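## Task

Rotate the purple-handled tap on the clamped Schlenk flask's side arm to its closed position, so the handle lies crosswise to the side arm. The flask must stay clamped exactly as it is, the stopper must remain seated in the neck, the stand must not be moved, and no glass may break.

## Robot and tools

Robot: two arms, left_arm and right_arm. Each is mounted on its own carriage on a single floor track running along y at x = 0. left_rail carries left_arm and is always the carriage on the +y side; right_rail carries right_arm. An arm's base sits at x = 0, y = its carriage's position_m, z = 0.04 m, facing +x. left_arm has rigid fingers. right_arm has fingers that can fold: a part held near the palm may slip or be squeezed unevenly, and a fingertip pushed into a surface folds quietly. For a firm hold, grip with the outer quarter of the pads.

Scene frame, in metres: z = 0 is the table top with +z up, +x is the direction the arms face, +y is to their left, y = 0 is mid-track, and the table starts at x = 0.17. Each gripper's fingers point along its own +z and close along its own y. end_effector_position is the point between the closed pads; fingertips reach roughly 9 to 33 mm past it, depending on how wide the fingers are open.

The row format is shared by the arm-moving tools. A row is a single flat list of 18 numbers, each in [-1, 1]: left dx, dy, dz, rx, ry, rz, left gripper position, force_limit, speed, then the same nine for the right arm. Every row carries both arms. dx to rz are an offset, not a pose. They are measured from that arm's Hand target as it stood when the action or move began, and expressed in that Hand target's own axes. 1.0 equals 0.6 m for translation and 180 degrees for rotation, and rx, ry, rz together form one rotation vector. All rows in an action count from the same start; a fresh call starts from the new Hand target, so the same offset sent again moves the arm further. Six zeros re-request the current Hand target. Gripper position: +1 is fully open (140 mm), about -0.8 brings the pads together, and -1 closes until something blocks. force_limit runs from about 14 N per pad at -1 to 58 N at +1. speed runs from about 30 mm/s at -1 to 250 mm/s at +1; faster closes grip harder. To keep a gripper unchanged, resend its previous three numbers, because 0 is itself a command.

execute_actions(actions, cameras): actions run in order. Each action may hold "rows" (up to 15, one per 1/30 s step), "steps" (1 to 450, default 15), "until" (conditions on left_rail/right_rail fields, or {"all"/"any": {"status": "ended"}}), and device commands. After the final row the arms keep heading to the last target. For smooth motion increase offsets gradually, e.g. 0.01 per row (6 mm per step). An empty actions list simply returns state and images.

move(target, speed, blend, stop_force, zero, blocking, cameras): drives each gripper in a straight line toward its offset from its Hand target. target is one 18-number row or a list of up to 15 rows, all counted from the same Hand targets. speed is in m/s, 0.002 to 0.5 (default 0.25); rotation is limited to twice that in rad/s. blend is a corner radius in m. stop_force (3 to 40 N, one value for both arms) ends an arm's path when resistance is felt, but is unreliable while the gripper rotates, and it cannot be combined with blocking=false. zero re-zeros the force sensor before the move. The result adds a move: line such as done, off_target, held or fault, plus limits like paced or held. Until a move has ended, rows and further moves are refused; use wait or stop.

wait(seconds 0 to 10) lets time pass. stop brakes a running move. zoom_image(camera, region [x0,y0,x1,y1], at most 504x504 px) gives a closer look; cameras are cam_high, cam_bench_left, cam_bench_mid, cam_bench_right, cam_left_wrist, cam_right_wrist, each 896x504. zero_wrist_force(arm) tares that arm's wrist sensor. finished_scene(scene) ends the current scene and is irreversible; give the current scene number.

Carriages: send {"left_rail": {"position_m": ...}} (left -0.8 to 1.5 m, right -1.5 to 0.8 m; these are absolute places on the track), optionally speed_m_s 0.01 to 1 and acceleration_factor 0.1 to 1, or {"stop": true}. Then wait with until position_status != moving. Keep the carriages about 0.78 m apart or more. Let a carriage finish driving before aiming its arm at a scene point.

Results: end_effector_position and quaternion, velocities, Joint positions (rail, then six joints), torques, Wrist force/torque in the tool axes, Hand target, Tool commands, and object_status for each gripper (0 moving, 1 blocked while opening, 2 blocked while closing, which means a grip, 3 reached position or pads met). position_measured is in counts: 3 is open, 230 is pads meeting. Rail fields are position_status (moving, done, contact_stop, time_out, stopped, stopped_with_arm, stopped_for_other_arm, stopped_for_other_carriage) and position_answer (taken/not_taken). Time used shows elapsed time.

Avoid the following. Commands are clipped to within 150 mm and 16 degrees of the measured pose each step. A contact torque at a joint's limit (wrist joints 26.3 N m) or an outside force near 150 N stops that arm for 10 s. Wrists can only push about 14 N m, so turn the tap gently and avoid twisting the gripper against a stiff tap. Do not knock the flask, stand or stopper, and never let anything fall off the table. Do not let the arms collide. Hot motors (MOTOR HOT at 70 °C) lock up at 85 °C. The finished state must hold with the robot let go.

Each tool is called after "Emit:" in YAML: its name, and indented under it one key for each argument.

## Session

Emit:
execute_actions:
  actions: []

Scene clock: 0.00 s.
left_arm: end_effector_position=(+0.3456, +0.8387, +0.5800) position_measured=3 object_status=3 end_effector_quat_wxyz=(+0.000, +1.000, +0.000, +0.000) | right_arm: end_effector_position=(+0.3456, -1.1254, +0.5800) position_measured=3 object_status=3 end_effector_quat_wxyz=(+0.000, +1.000, +0.000, +0.000)
Joint positions: left_arm=[0.811 -0.316 -1.725 0.971 -0.816 -1.571 2.826] | right_arm=[-1.153 -0.316 -1.725 0.971 -0.816 -1.571 2.826]
Joint velocities: within noise
Joint torques (N m): no reading
Wrist force (N): no reading
Wrist torque (N m): no reading
Wrist force, peak (N): no reading
Hand target: left_arm +0.3456, +0.8387, +0.5800; +0.000, +1.000, +0.000, +0.000 | right_arm +0.3456, -1.1254, +0.5800; +0.000, +1.000, +0.000, +0.000
Tool commands: left_gripper/position=+1.0 left_gripper/force_limit=+1.0 left_gripper/speed=+1.0 right_gripper/position=+1.0 right_gripper/force_limit=+1.0 right_gripper/speed=+1.0
left_rail: position_m=0.811 position_status=done
right_rail: position_m=-1.153 position_status=done

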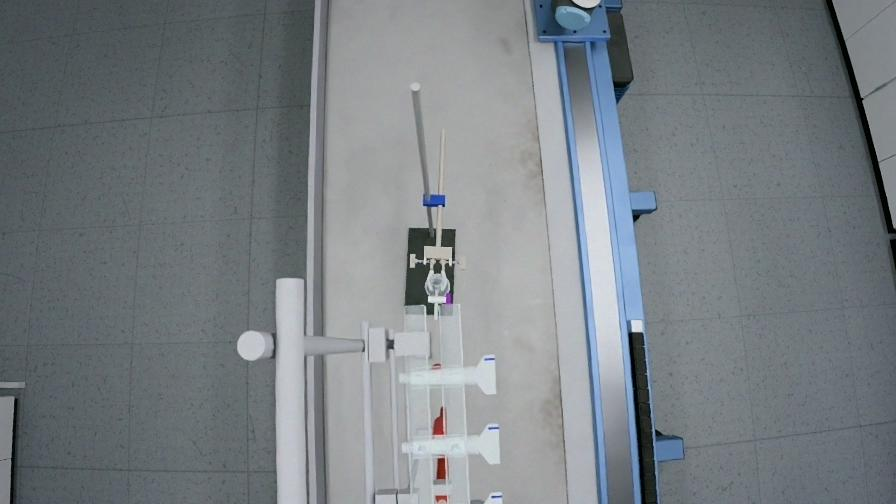

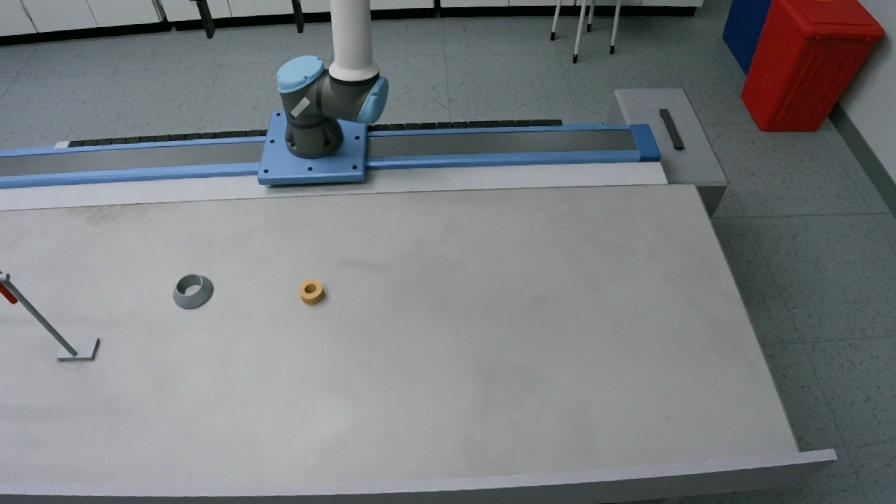

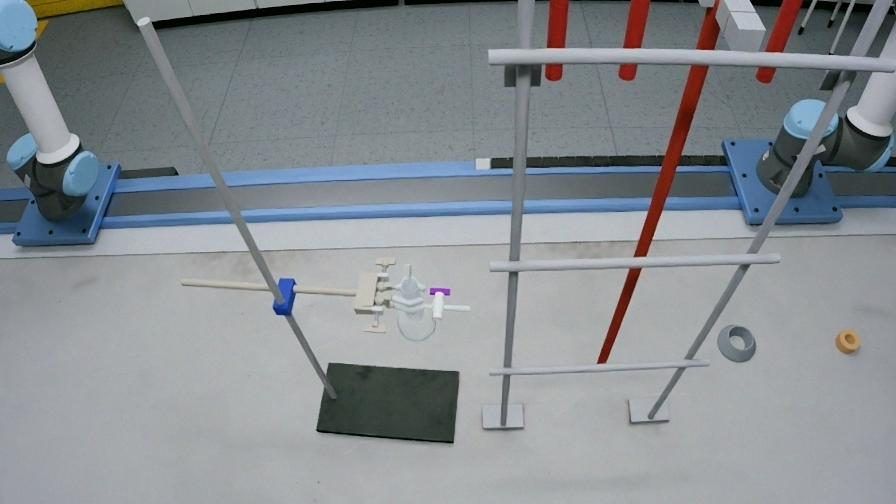

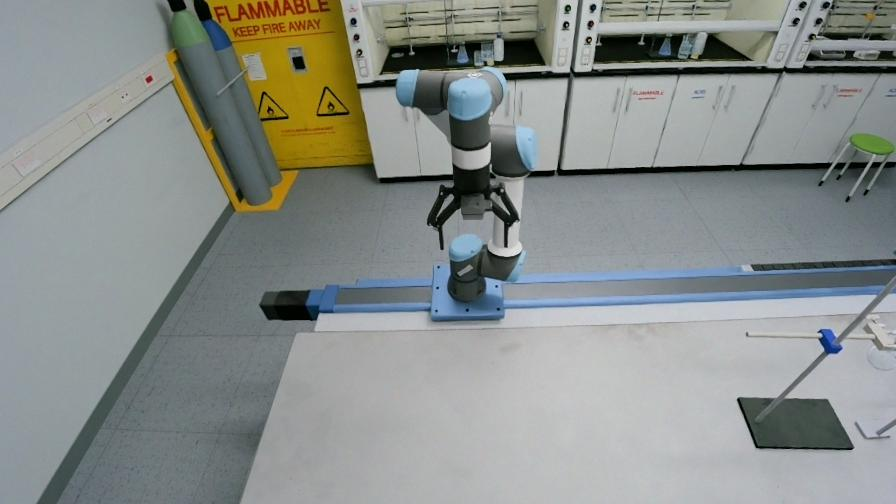

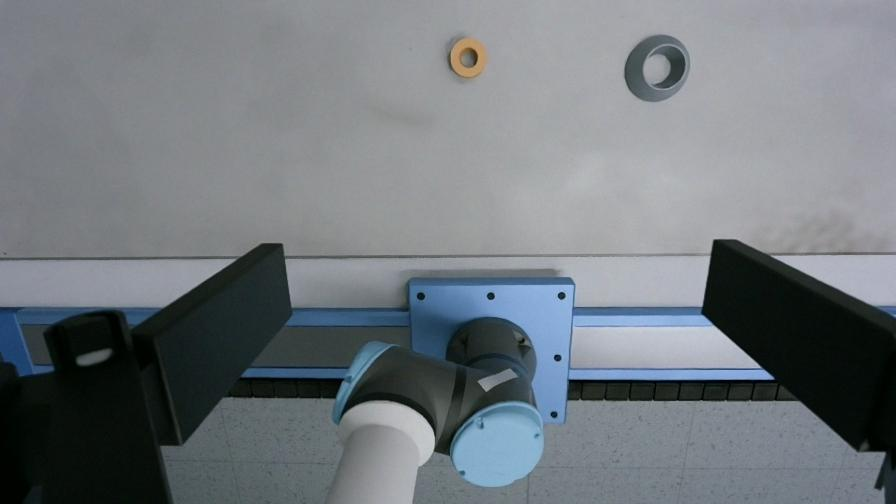

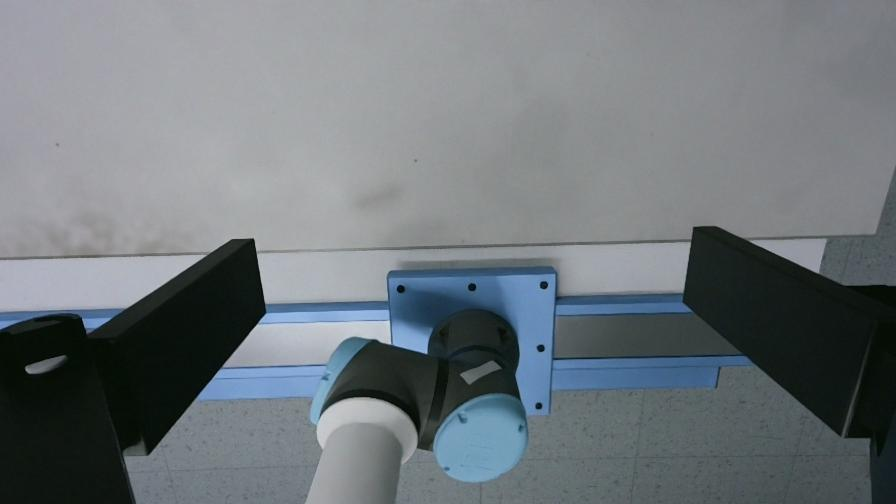

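Emit:
zoom_image:
  camera: "cam_bench_mid"
  region: [340, 240, 500, 360]

Emit:
zoom_image:
  camera: "cam_high"
  region: [380, 220, 500, 330]

Emit:
zoom_image:
  camera: "cam_bench_right"
  region: [736, 260, 896, 460]

Scaled by 3.150.

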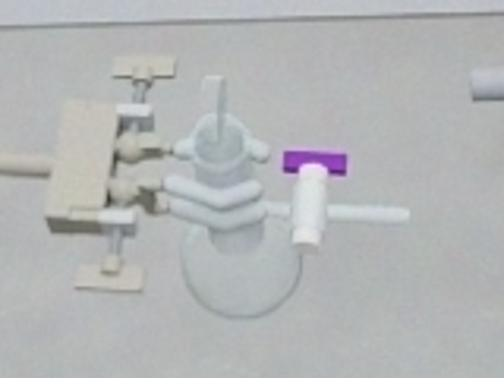

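Scaled by 4.200.

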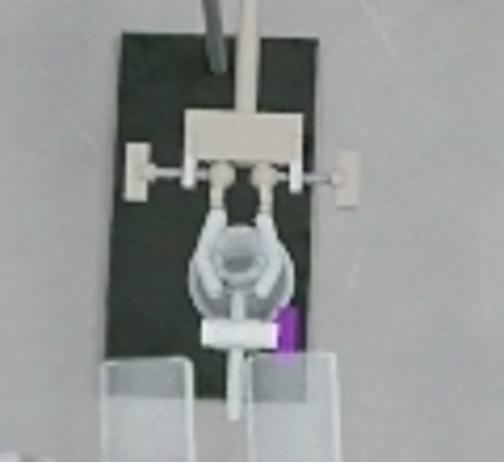

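Scaled by 2.520.

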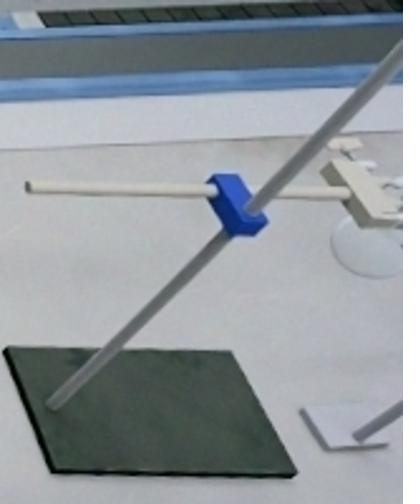

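Emit:
execute_actions:
  actions:
    - {"right_rail": {"position_m": -0.38}, "rows": [[0,0,0,0,0,0,1,1,1,0,0,0,0,0,0,-0.325,-1,0]], "steps": 120, "until": {"right_rail": {"position_status": ["!=", "moving"]}}}
  cameras: ["cam_bench_mid"]

Scene clock: 25.23 s.
left_arm: end_effector_position=(+0.3456, +0.8387, +0.5800) position_measured=3 object_status=3 end_effector_quat_wxyz=(+0.000, +1.000, +0.000, +0.000) | right_arm: end_effector_position=(+0.3456, -0.3528, +0.5800) position_measured=170 object_status=3 end_effector_quat_wxyz=(+0.000, +1.000, +0.000, +0.000)
Joint positions: left_arm=[0.811 -0.316 -1.725 0.971 -0.816 -1.571 2.826] | right_arm=[-0.38 -0.316 -1.725 0.971 -0.816 -1.571 2.826]
Joint velocities: within noise
Joint torques (N m): left_arm=[-0.32 -13.56 -18.16 -3.9 0.05 0.16] | right_arm=[1.14 -12.26 -17.73 -3.54 0.21 0.24]
Wrist force (N): left_arm=[-0.2 0.2 0.3] | right_arm=[0.4 0.4 0.0]
Wrist torque (N m): left_arm=[0.05 0.04 0.00] | right_arm=[0.10 -0.07 -0.01]
Wrist force, peak (N): left_arm=[-0.3 0.4 0.5] | right_arm=[0.0 3.2 0.0]
Hand target: left_arm +0.3456, +0.8387, +0.5800; +0.000, +1.000, +0.000, +0.000 | right_arm +0.3456, -0.3528, +0.5800; +0.000, +1.000, +0.000, +0.000
Off the commanded pose: left_arm 0.000 m, 0 deg | right_arm 0.000 m, 0 deg.
left_rail: position_m=0.811 position_status=done
right_rail: position_m=-0.380 position_status=done
Images, in order (width x height): cam_bench_mid 896x504.

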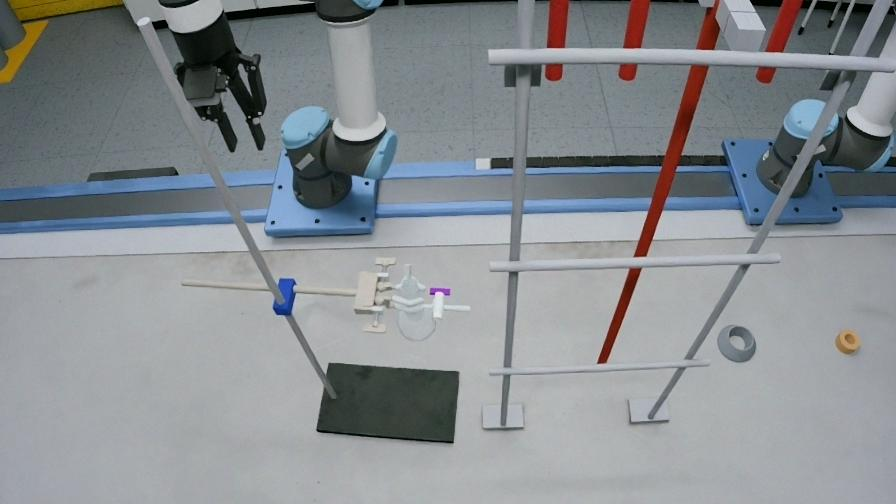

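Emit:
move:
  target: [0,0,0,0,0,0,1,1,1,0.049,-0.4963,0.325,-0.3959,0.3673,-0.3673,-0.325,-1,0]
  speed: 0.4
  cameras: ["cam_right_wrist", "cam_bench_mid", "cam_high"]

Scene clock: 30.03 s.
left_arm: end_effector_position=(+0.3456, +0.8387, +0.5800) position_measured=3 object_status=3 end_effector_quat_wxyz=(+0.000, +1.000, +0.000, +0.000) | right_arm: end_effector_position=(+0.3750, -0.0550, +0.3850) position_measured=170 object_status=3 end_effector_quat_wxyz=(+0.518, +0.518, +0.481, +0.481)
Joint positions: left_arm=[0.811 -0.316 -1.725 0.971 -0.816 -1.571 2.826] | right_arm=[-0.38 1.001 -1.304 2.291 -4.128 -2.647 1.571]
Joint velocities: within noise
Joint torques (N m): left_arm=[-0.04 -13.24 -16.18 -4.47 0.11 0.2] | right_arm=[-9.51 -16.8 -21.44 -2.47 1.74 -2.1]
Wrist force (N): left_arm=[-0.1 0.0 0.3] | right_arm=[0.5 0.2 1.1]
Wrist torque (N m): left_arm=[0.00 0.03 0.00] | right_arm=[0.18 -0.10 0.07]
Wrist force, peak (N): left_arm=[0.1 0.4 0.5] | right_arm=[1.9 -0.5 1.4]
Hand target: left_arm +0.3456, +0.8387, +0.5800; +0.000, +1.000, +0.000, +0.000 | right_arm +0.3750, -0.0550, +0.3850; +0.518, +0.518, +0.481, +0.481
Off the commanded pose: left_arm 0.000 m, 0 deg | right_arm 0.000 m, 0 deg.
left_rail: position_m=0.811 position_status=done
right_rail: position_m=-0.380 position_status=done
move: done; limits=paced
camera_calibration:
cam_right_wrist: T_world_to_cam=[[-0.0116495, -0.0304379, 0.999469, -0.37021], [-0.383437, -0.922992, -0.032578, 0.117816], [0.923494, -0.383613, -0.000918644, -0.222304], [0, 0, 0, 1]] pos_world=[0.246158, 0.0121966, 0.373647]
Images, in order (width x height): cam_high 896x504, cam_bench_mid 896x504, cam_right_wrist 896x504.

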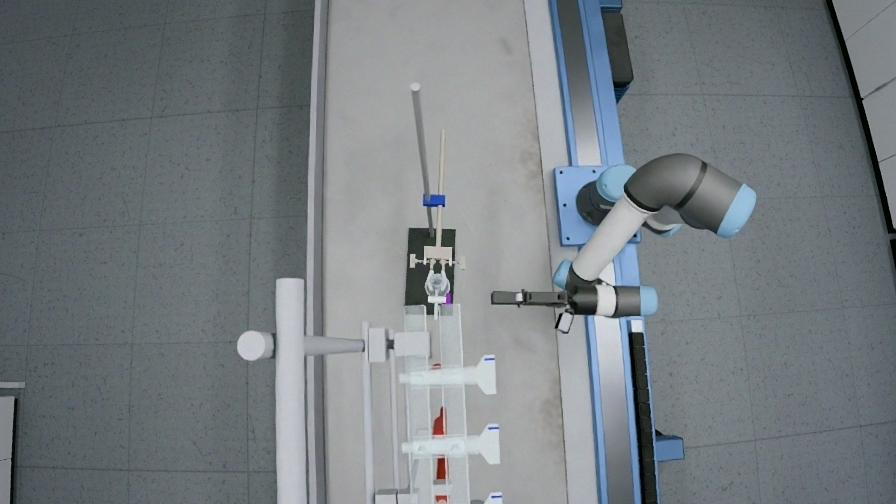

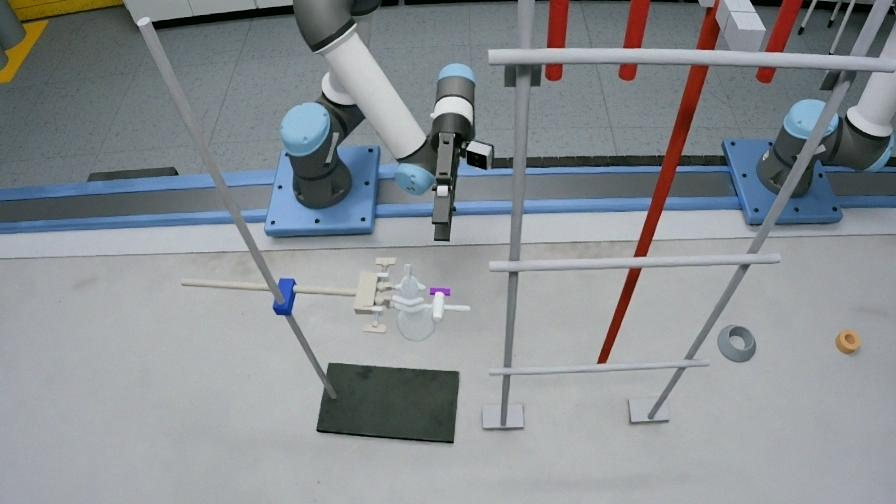

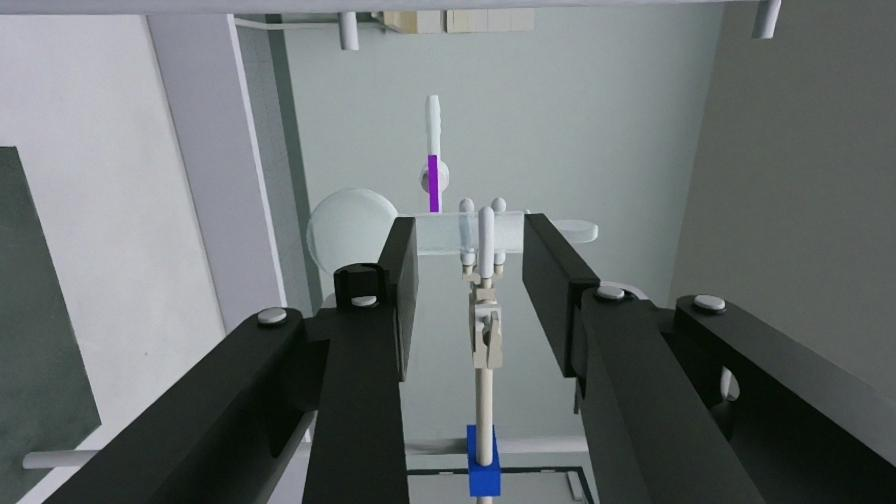

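Emit:
zoom_image:
  camera: "cam_right_wrist"
  region: [380, 80, 560, 280]

Scaled by 2.520.

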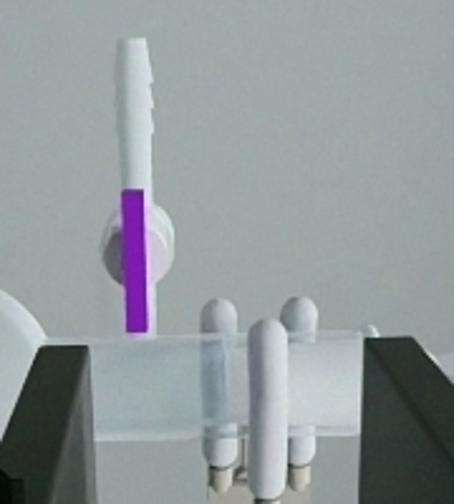

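Emit:
zoom_image:
  camera: "cam_right_wrist"
  region: [405, 145, 465, 220]

Emit:
zoom_image:
  camera: "cam_bench_mid"
  region: [390, 220, 490, 350]

Emit:
zoom_image:
  camera: "cam_high"
  region: [400, 250, 560, 330]

Scaled by 6.720.

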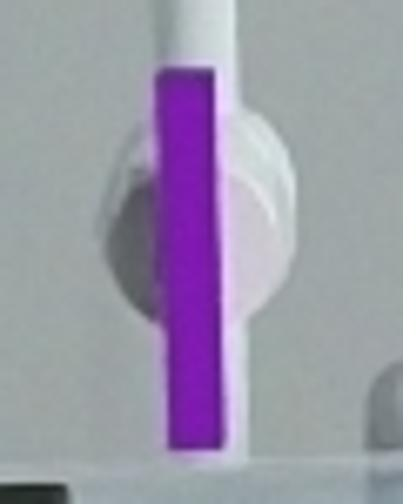

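Scaled by 3.877.

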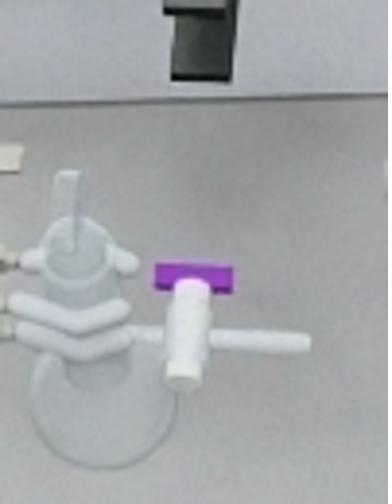

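Scaled by 3.150.

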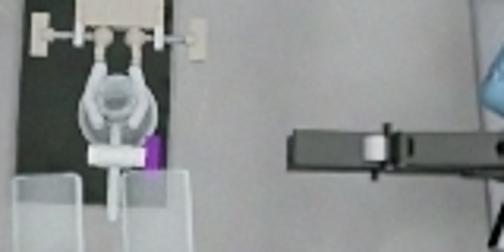

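Emit:
move:
  target: [0,0,0,0,0,0,1,1,1,0.0207,-0.0287,0.1067,0,0,0,-0.4,-1,0]
  speed: 0.15
  cameras: ["cam_right_wrist", "cam_high"]

Emit:
zoom_image:
  camera: "cam_right_wrist"
  region: [400, 130, 540, 300]

Emit:
zoom_image:
  camera: "cam_high"
  region: [400, 250, 560, 330]

Scene clock: 36.73 s.
left_arm: end_effector_position=(+0.3456, +0.8387, +0.5800) position_measured=3 object_status=3 end_effector_quat_wxyz=(+0.000, +1.000, +0.000, +0.000) | right_arm: end_effector_position=(+0.4397, -0.0474, +0.3678) position_measured=179 object_status=3 end_effector_quat_wxyz=(+0.518, +0.518, +0.481, +0.481)
Joint positions: left_arm=[0.811 -0.316 -1.725 0.971 -0.816 -1.571 2.826] | right_arm=[-0.38 0.862 -1.217 2.231 -4.156 -2.508 1.571]
Joint velocities: within noise
Joint torques (N m): left_arm=[-0.17 -13.15 -14.01 -4.56 0.07 0.16] | right_arm=[-8.01 -21.38 -21.18 -2.81 1.79 -2.02]
Wrist force (N): left_arm=[0.0 0.2 0.3] | right_arm=[0.6 0.4 1.1]
Wrist torque (N m): left_arm=[0.03 -0.01 0.00] | right_arm=[0.22 -0.10 0.08]
Wrist force, peak (N): left_arm=[0.1 0.1 0.6] | right_arm=[0.7 -0.2 2.0]
Hand target: left_arm +0.3456, +0.8387, +0.5800; +0.000, +1.000, +0.000, +0.000 | right_arm +0.4398, -0.0474, +0.3678; +0.518, +0.518, +0.481, +0.481
Off the commanded pose: left_arm 0.000 m, 0 deg | right_arm 0.000 m, 0 deg.
left_rail: position_m=0.811 position_status=done
right_rail: position_m=-0.380 position_status=done
move: done
camera_calibration:
cam_right_wrist: T_world_to_cam=[[-0.0117949, -0.0304158, 0.999468, -0.351974], [-0.3834, -0.923007, -0.0326135, 0.149041], [0.923507, -0.38358, -0.000774671, -0.279182], [0, 0, 0, 1]] pos_world=[0.310817, 0.0197712, 0.356431]
Images, in order (width x height): cam_high 896x504, cam_right_wrist 896x504.

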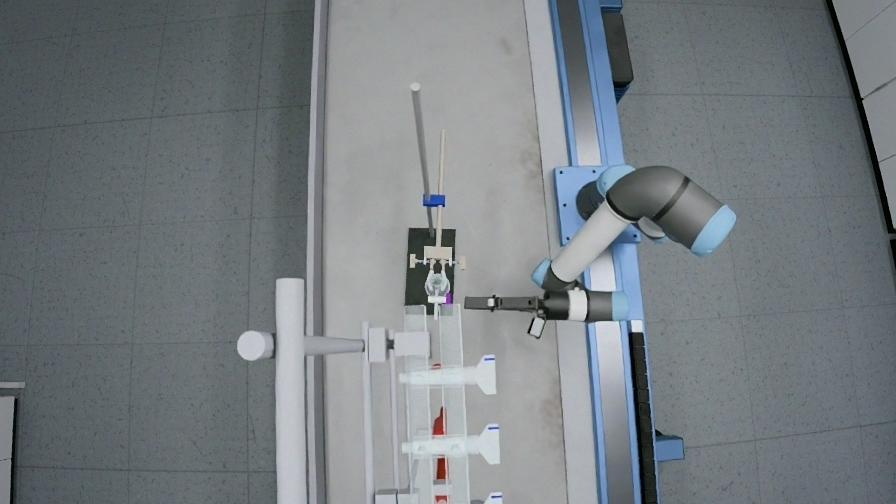

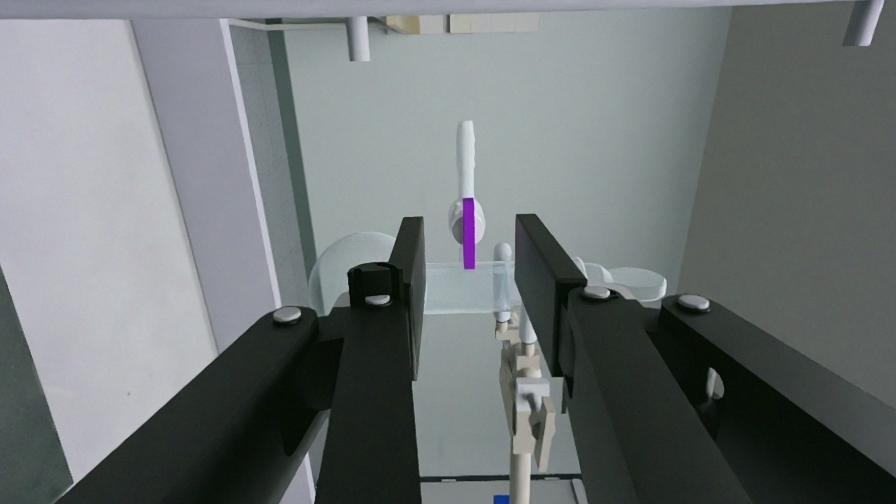

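Scaled by 2.965.

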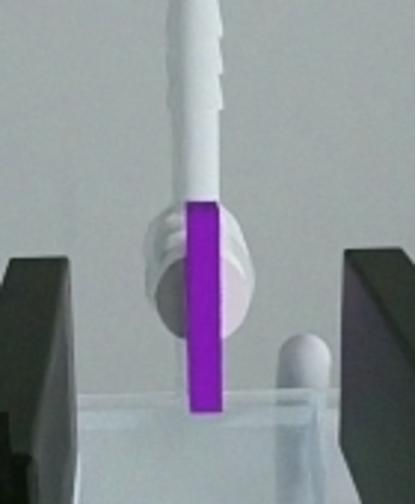

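Scaled by 3.150.

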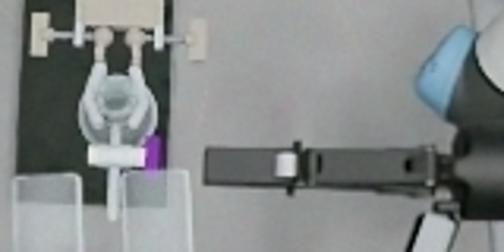

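Emit:
zoom_image:
  camera: "cam_right_wrist"
  region: [440, 185, 500, 280]

Scaled by 5.305.

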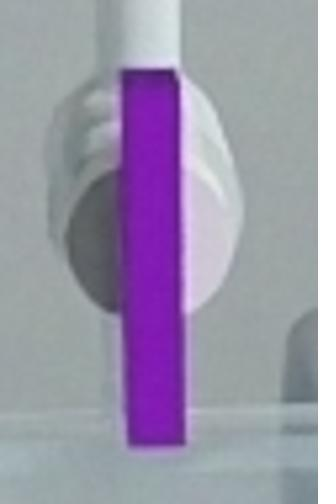

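Emit:
zoom_image:
  camera: "cam_high"
  region: [430, 280, 490, 320]

Emit:
zoom_image:
  camera: "cam_right_wrist"
  region: [400, 180, 540, 300]

Scaled by 8.400.

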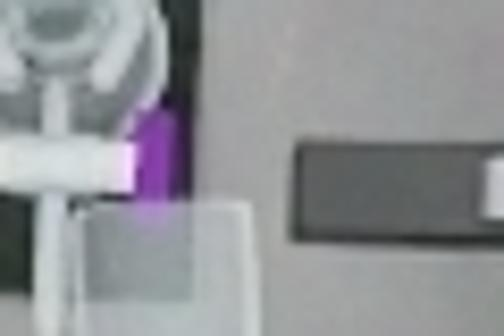

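Scaled by 3.600.

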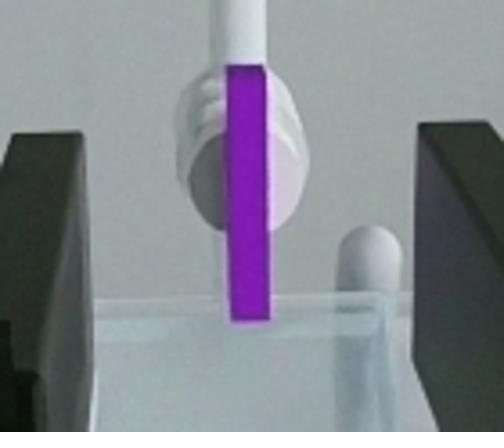

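Emit:
move:
  target: [0,0,0,0,0,0,1,1,1,-0.0058,0.0028,0.0658,0,0,0,-0.5,-1,0]
  speed: 0.08
  stop_force: 8
  cameras: ["cam_right_wrist", "cam_high", "cam_bench_mid"]

Emit:
zoom_image:
  camera: "cam_right_wrist"
  region: [400, 180, 560, 360]

Emit:
zoom_image:
  camera: "cam_high"
  region: [420, 275, 490, 325]

Emit:
zoom_image:
  camera: "cam_bench_mid"
  region: [400, 230, 480, 340]

Scene clock: 47.37 s.
left_arm: end_effector_position=(+0.3456, +0.8387, +0.5800) position_measured=3 object_status=3 end_effector_quat_wxyz=(+0.000, +1.000, +0.000, +0.000) | right_arm: end_effector_position=(+0.4789, -0.0538, +0.3695) position_measured=192 object_status=3 end_effector_quat_wxyz=(+0.518, +0.518, +0.481, +0.481)
Joint positions: left_arm=[0.811 -0.316 -1.725 0.971 -0.816 -1.571 2.826] | right_arm=[-0.38 0.771 -1.205 2.203 -4.14 -2.416 1.571]
Joint velocities: within noise
Joint torques (N m): left_arm=[0.14 -13.78 -12.32 -4.48 0.18 0.18] | right_arm=[-9.01 -21.8 -20.27 -0.65 1.64 1.71]
Wrist force (N): left_arm=[0.0 0.3 0.4] | right_arm=[0.4 0.2 0.9]
Wrist torque (N m): left_arm=[0.07 -0.01 0.00] | right_arm=[0.19 -0.06 0.07]
Wrist force, peak (N): left_arm=[0.0 0.2 0.7] | right_arm=[0.5 0.4 1.7]
Hand target: left_arm +0.3456, +0.8387, +0.5800; +0.000, +1.000, +0.000, +0.000 | right_arm +0.4789, -0.0538, +0.3695; +0.518, +0.518, +0.481, +0.481
Off the commanded pose: left_arm 0.000 m, 0 deg | right_arm 0.000 m, 0 deg.
left_rail: position_m=0.811 position_status=done
right_rail: position_m=-0.380 position_status=done
move: done
camera_calibration:
cam_right_wrist: T_world_to_cam=[[-0.0118062, -0.0303996, 0.999468, -0.353356], [-0.383399, -0.923007, -0.0326028, 0.158221], [0.923508, -0.38358, -0.000757961, -0.317867], [0, 0, 0, 1]] pos_world=[0.350043, 0.0133694, 0.358086]
Images, in order (width x height): cam_high 896x504, cam_bench_mid 896x504, cam_right_wrist 896x504.

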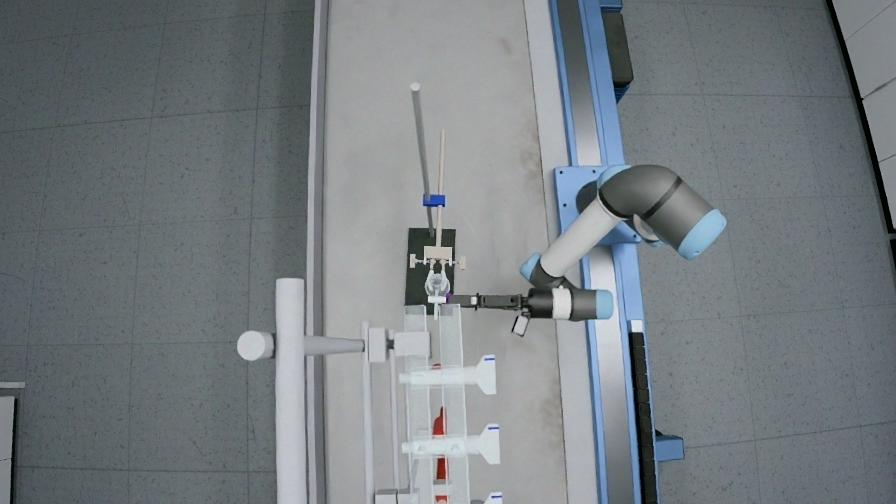

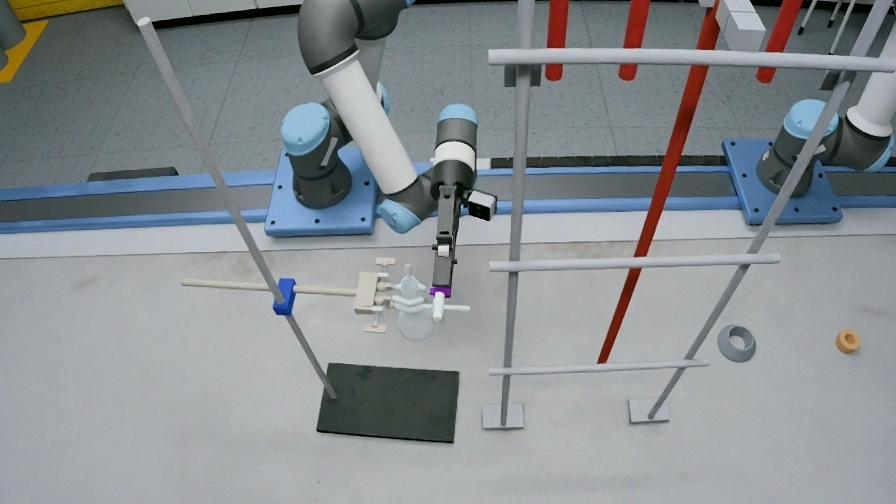

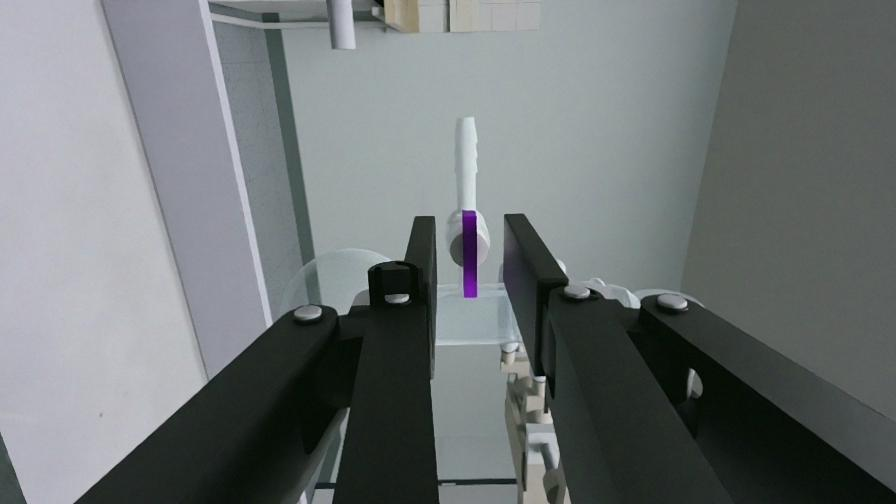

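Scaled by 2.800.

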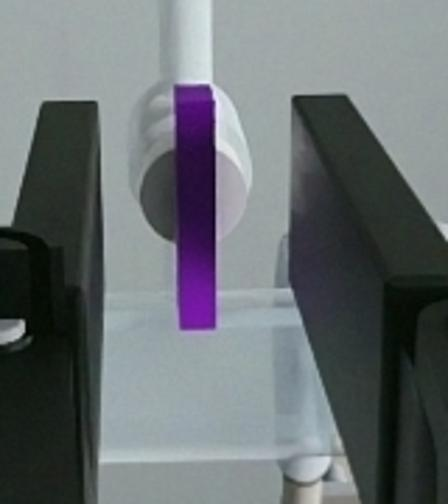

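Scaled by 7.200.

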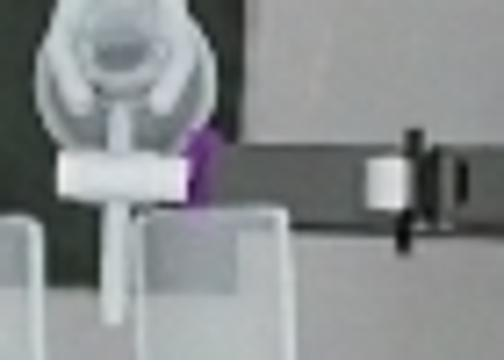

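Scaled by 4.582.

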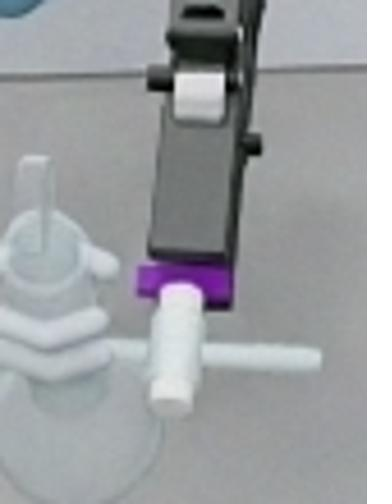

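Emit:
move:
  target:
    - [0,0,0,0,0,0,1,1,1,-0.0008,0,0.0042,0,0,0,-0.5,-1,0]
    - [0,0,0,0,0,0,1,1,1,-0.0008,0,0.0042,0,0,0,-1,-1,-1]
  speed: 0.03
  cameras: ["cam_right_wrist", "cam_bench_mid"]

Emit:
zoom_image:
  camera: "cam_right_wrist"
  region: [400, 180, 560, 360]

Emit:
zoom_image:
  camera: "cam_bench_mid"
  region: [400, 230, 480, 340]

Scene clock: 51.67 s.
left_arm: end_effector_position=(+0.3456, +0.8387, +0.5800) position_measured=3 object_status=3 end_effector_quat_wxyz=(+0.000, +1.000, +0.000, +0.000) | right_arm: end_effector_position=(+0.4814, -0.0545, +0.3695) position_measured=223 object_status=2 end_effector_quat_wxyz=(+0.518, +0.518, +0.481, +0.481)
Joint positions: left_arm=[0.811 -0.316 -1.725 0.971 -0.816 -1.571 2.826] | right_arm=[-0.38 0.765 -1.204 2.202 -4.139 -2.41 1.571]
Joint velocities: within noise
Joint torques (N m): left_arm=[0.46 -13.76 -12.5 -4.53 0.19 0.08] | right_arm=[-8.69 -22.47 -18.27 -0.77 1.56 1.69]
Wrist force (N): left_arm=[0.0 0.2 0.0] | right_arm=[0.3 0.1 1.0]
Wrist torque (N m): left_arm=[0.03 0.00 0.00] | right_arm=[0.21 -0.05 0.10]
Wrist force, peak (N): left_arm=[0.1 0.4 0.6] | right_arm=[0.8 0.6 1.4]
Hand target: left_arm +0.3456, +0.8387, +0.5800; +0.000, +1.000, +0.000, +0.000 | right_arm +0.4814, -0.0545, +0.3695; +0.518, +0.518, +0.481, +0.481
Off the commanded pose: left_arm 0.000 m, 0 deg | right_arm 0.000 m, 0 deg.
left_rail: position_m=0.811 position_status=done
right_rail: position_m=-0.380 position_status=done
move: done
camera_calibration:
cam_right_wrist: T_world_to_cam=[[-0.0118066, -0.0304089, 0.999468, -0.353348], [-0.383399, -0.923007, -0.0326116, 0.158558], [0.923507, -0.38358, -0.000761195, -0.32041], [0, 0, 0, 1]] pos_world=[0.35252, 0.0127021, 0.358086]
Images, in order (width x height): cam_bench_mid 896x504, cam_right_wrist 896x504.

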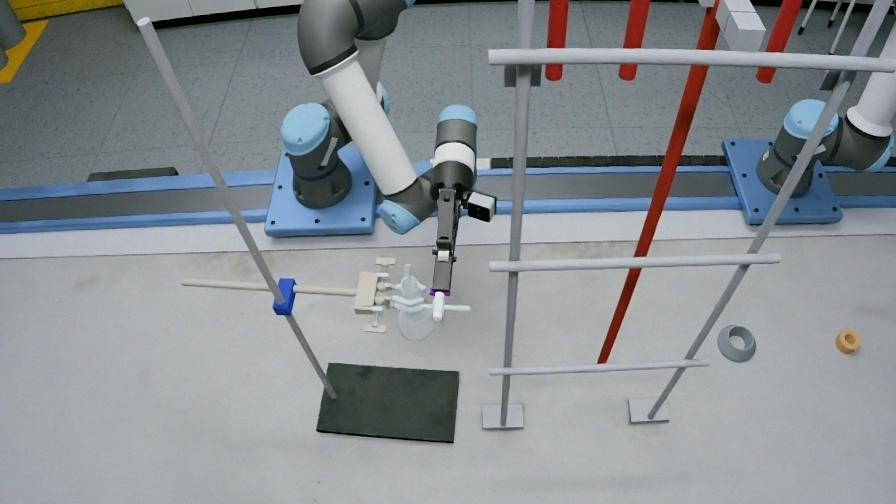

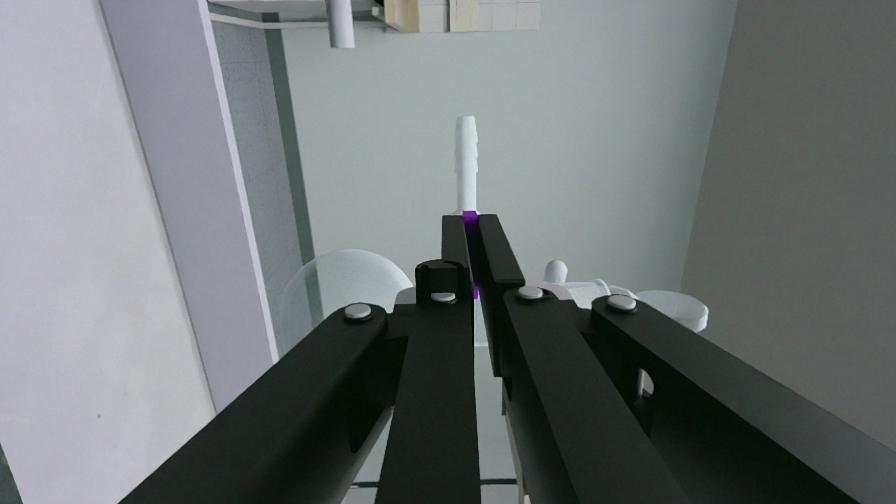

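Scaled by 2.800.

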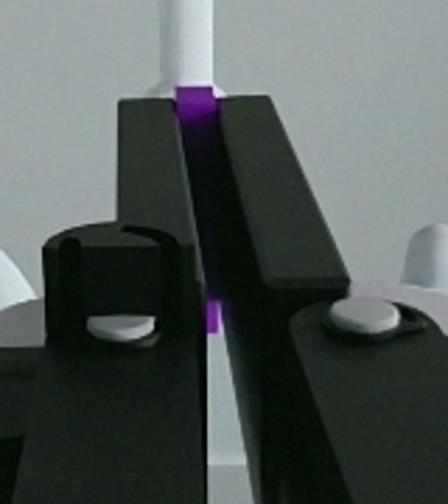

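Scaled by 4.582.

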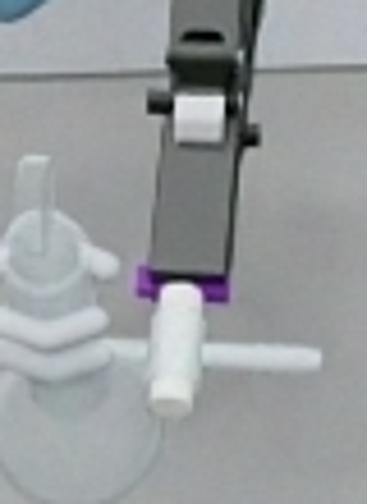

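Emit:
zoom_image:
  camera: "cam_bench_mid"
  region: [420, 265, 470, 310]

Emit:
zoom_image:
  camera: "cam_right_wrist"
  region: [430, 200, 510, 300]

Scaled by 10.080.

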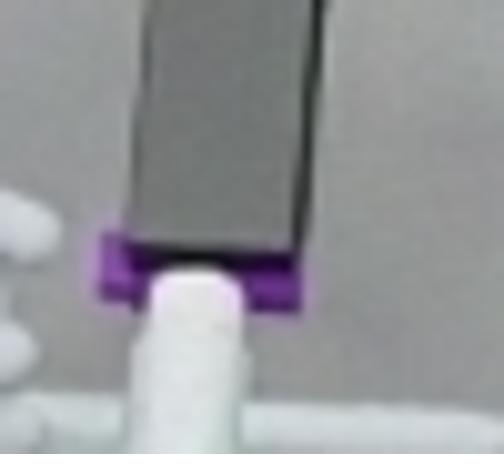

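Scaled by 5.040.

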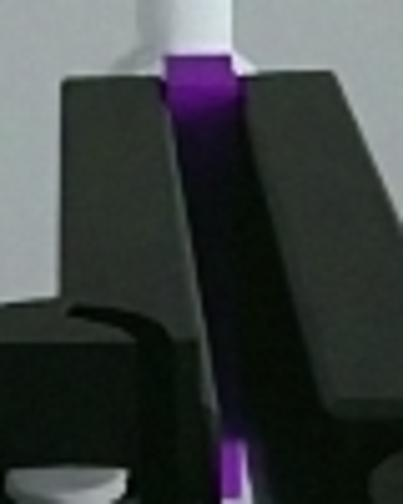

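Emit:
move:
  target:
    - [0,0,0,0,0,0,1,1,1,0,0,0,0,0,0,-0.98,0,-1]
    - [0,0,0,0,0,0,1,1,1,-0.0005,0.0018,0,0,0,0.1667,-0.98,0,-1]
  speed: 0.2
  cameras: ["cam_right_wrist", "cam_bench_mid", "cam_high"]

Emit:
zoom_image:
  camera: "cam_bench_mid"
  region: [420, 265, 470, 310]

Emit:
zoom_image:
  camera: "cam_right_wrist"
  region: [400, 100, 560, 320]

Scene clock: 58.73 s.
left_arm: end_effector_position=(+0.3456, +0.8387, +0.5800) position_measured=3 object_status=3 end_effector_quat_wxyz=(+0.000, +1.000, +0.000, +0.000) | right_arm: end_effector_position=(+0.4813, -0.0548, +0.3706) position_measured=225 object_status=2 end_effector_quat_wxyz=(+0.376, +0.625, +0.330, +0.599)
Joint positions: left_arm=[0.811 -0.316 -1.725 0.971 -0.816 -1.571 2.826] | right_arm=[-0.38 0.764 -1.207 2.202 -4.137 -2.41 2.094]
Joint velocities: within noise
Joint torques (N m): left_arm=[0.33 -13.69 -12.55 -4.55 0.24 0.08] | right_arm=[-9.95 -37.64 -8.3 -0.53 1.2 2.63]
Wrist force (N): left_arm=[-0.2 0.0 0.4] | right_arm=[3.3 -0.4 0.5]
Wrist torque (N m): left_arm=[0.00 0.04 0.00] | right_arm=[0.12 -0.30 -0.13]
Wrist force, peak (N): left_arm=[0.0 0.4 0.5] | right_arm=[3.3 -1.0 0.5]
Hand target: left_arm +0.3456, +0.8387, +0.5800; +0.000, +1.000, +0.000, +0.000 | right_arm +0.4813, -0.0548, +0.3706; +0.376, +0.625, +0.330, +0.599
Off the commanded pose: left_arm 0.000 m, 0 deg | right_arm 0.000 m, 0 deg.
left_rail: position_m=0.811 position_status=done
right_rail: position_m=-0.380 position_status=done
move: done
camera_calibration:
cam_right_wrist: T_world_to_cam=[[-0.0488697, -0.524493, 0.850011, -0.308269], [-0.372626, -0.780012, -0.502724, 0.335153], [0.926694, -0.341304, -0.157321, -0.261707], [0, 0, 0, 1]] pos_world=[0.352344, 0.0104166, 0.389349]
Images, in order (width x height): cam_high 896x504, cam_bench_mid 896x504, cam_right_wrist 896x504.

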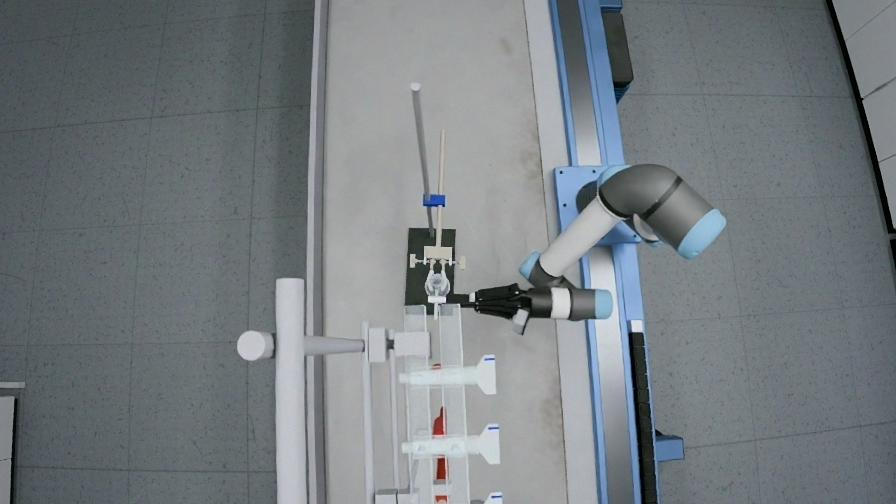

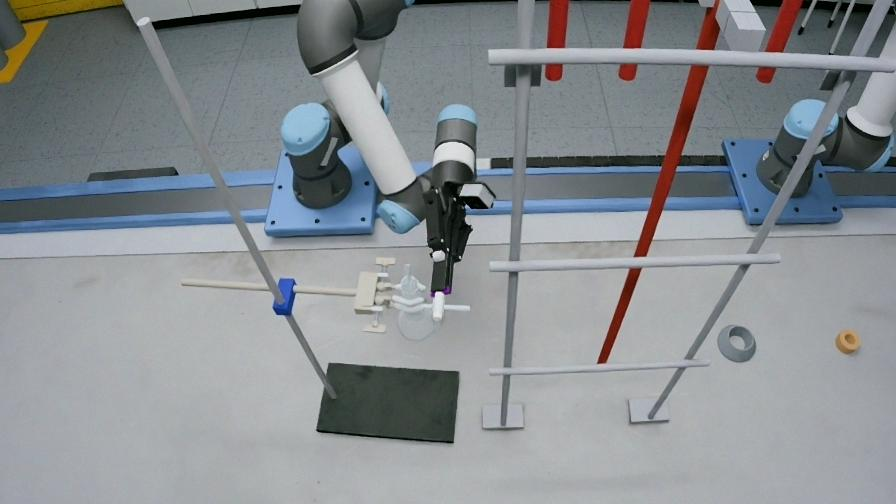

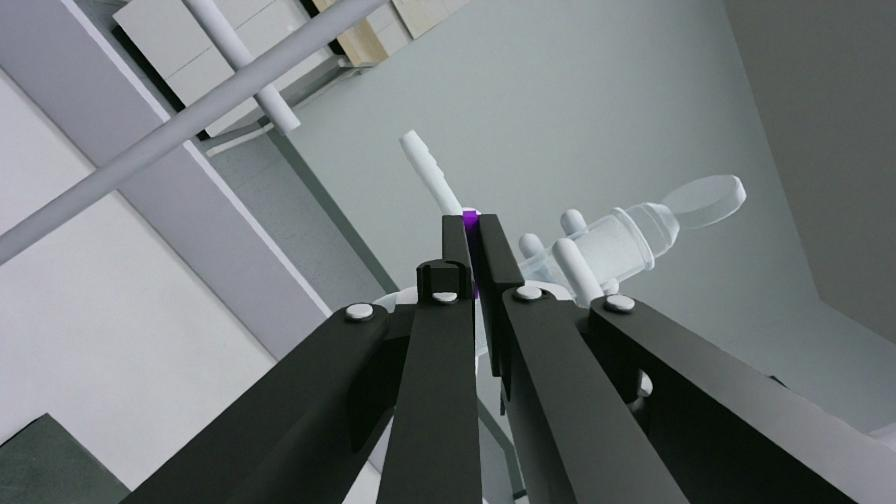

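Scaled by 10.080.

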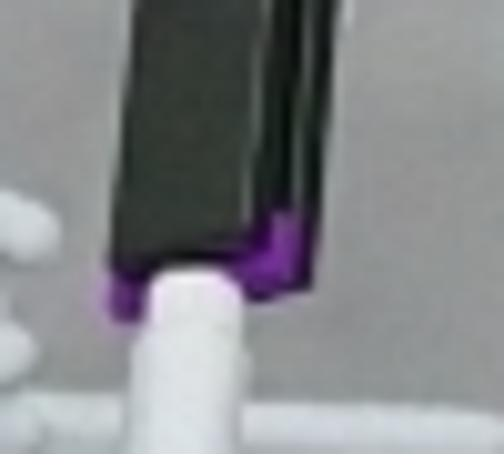

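Scaled by 2.291.

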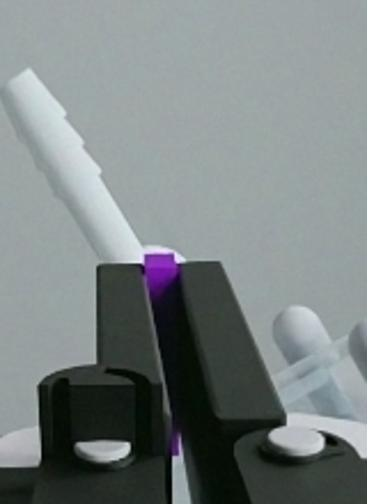

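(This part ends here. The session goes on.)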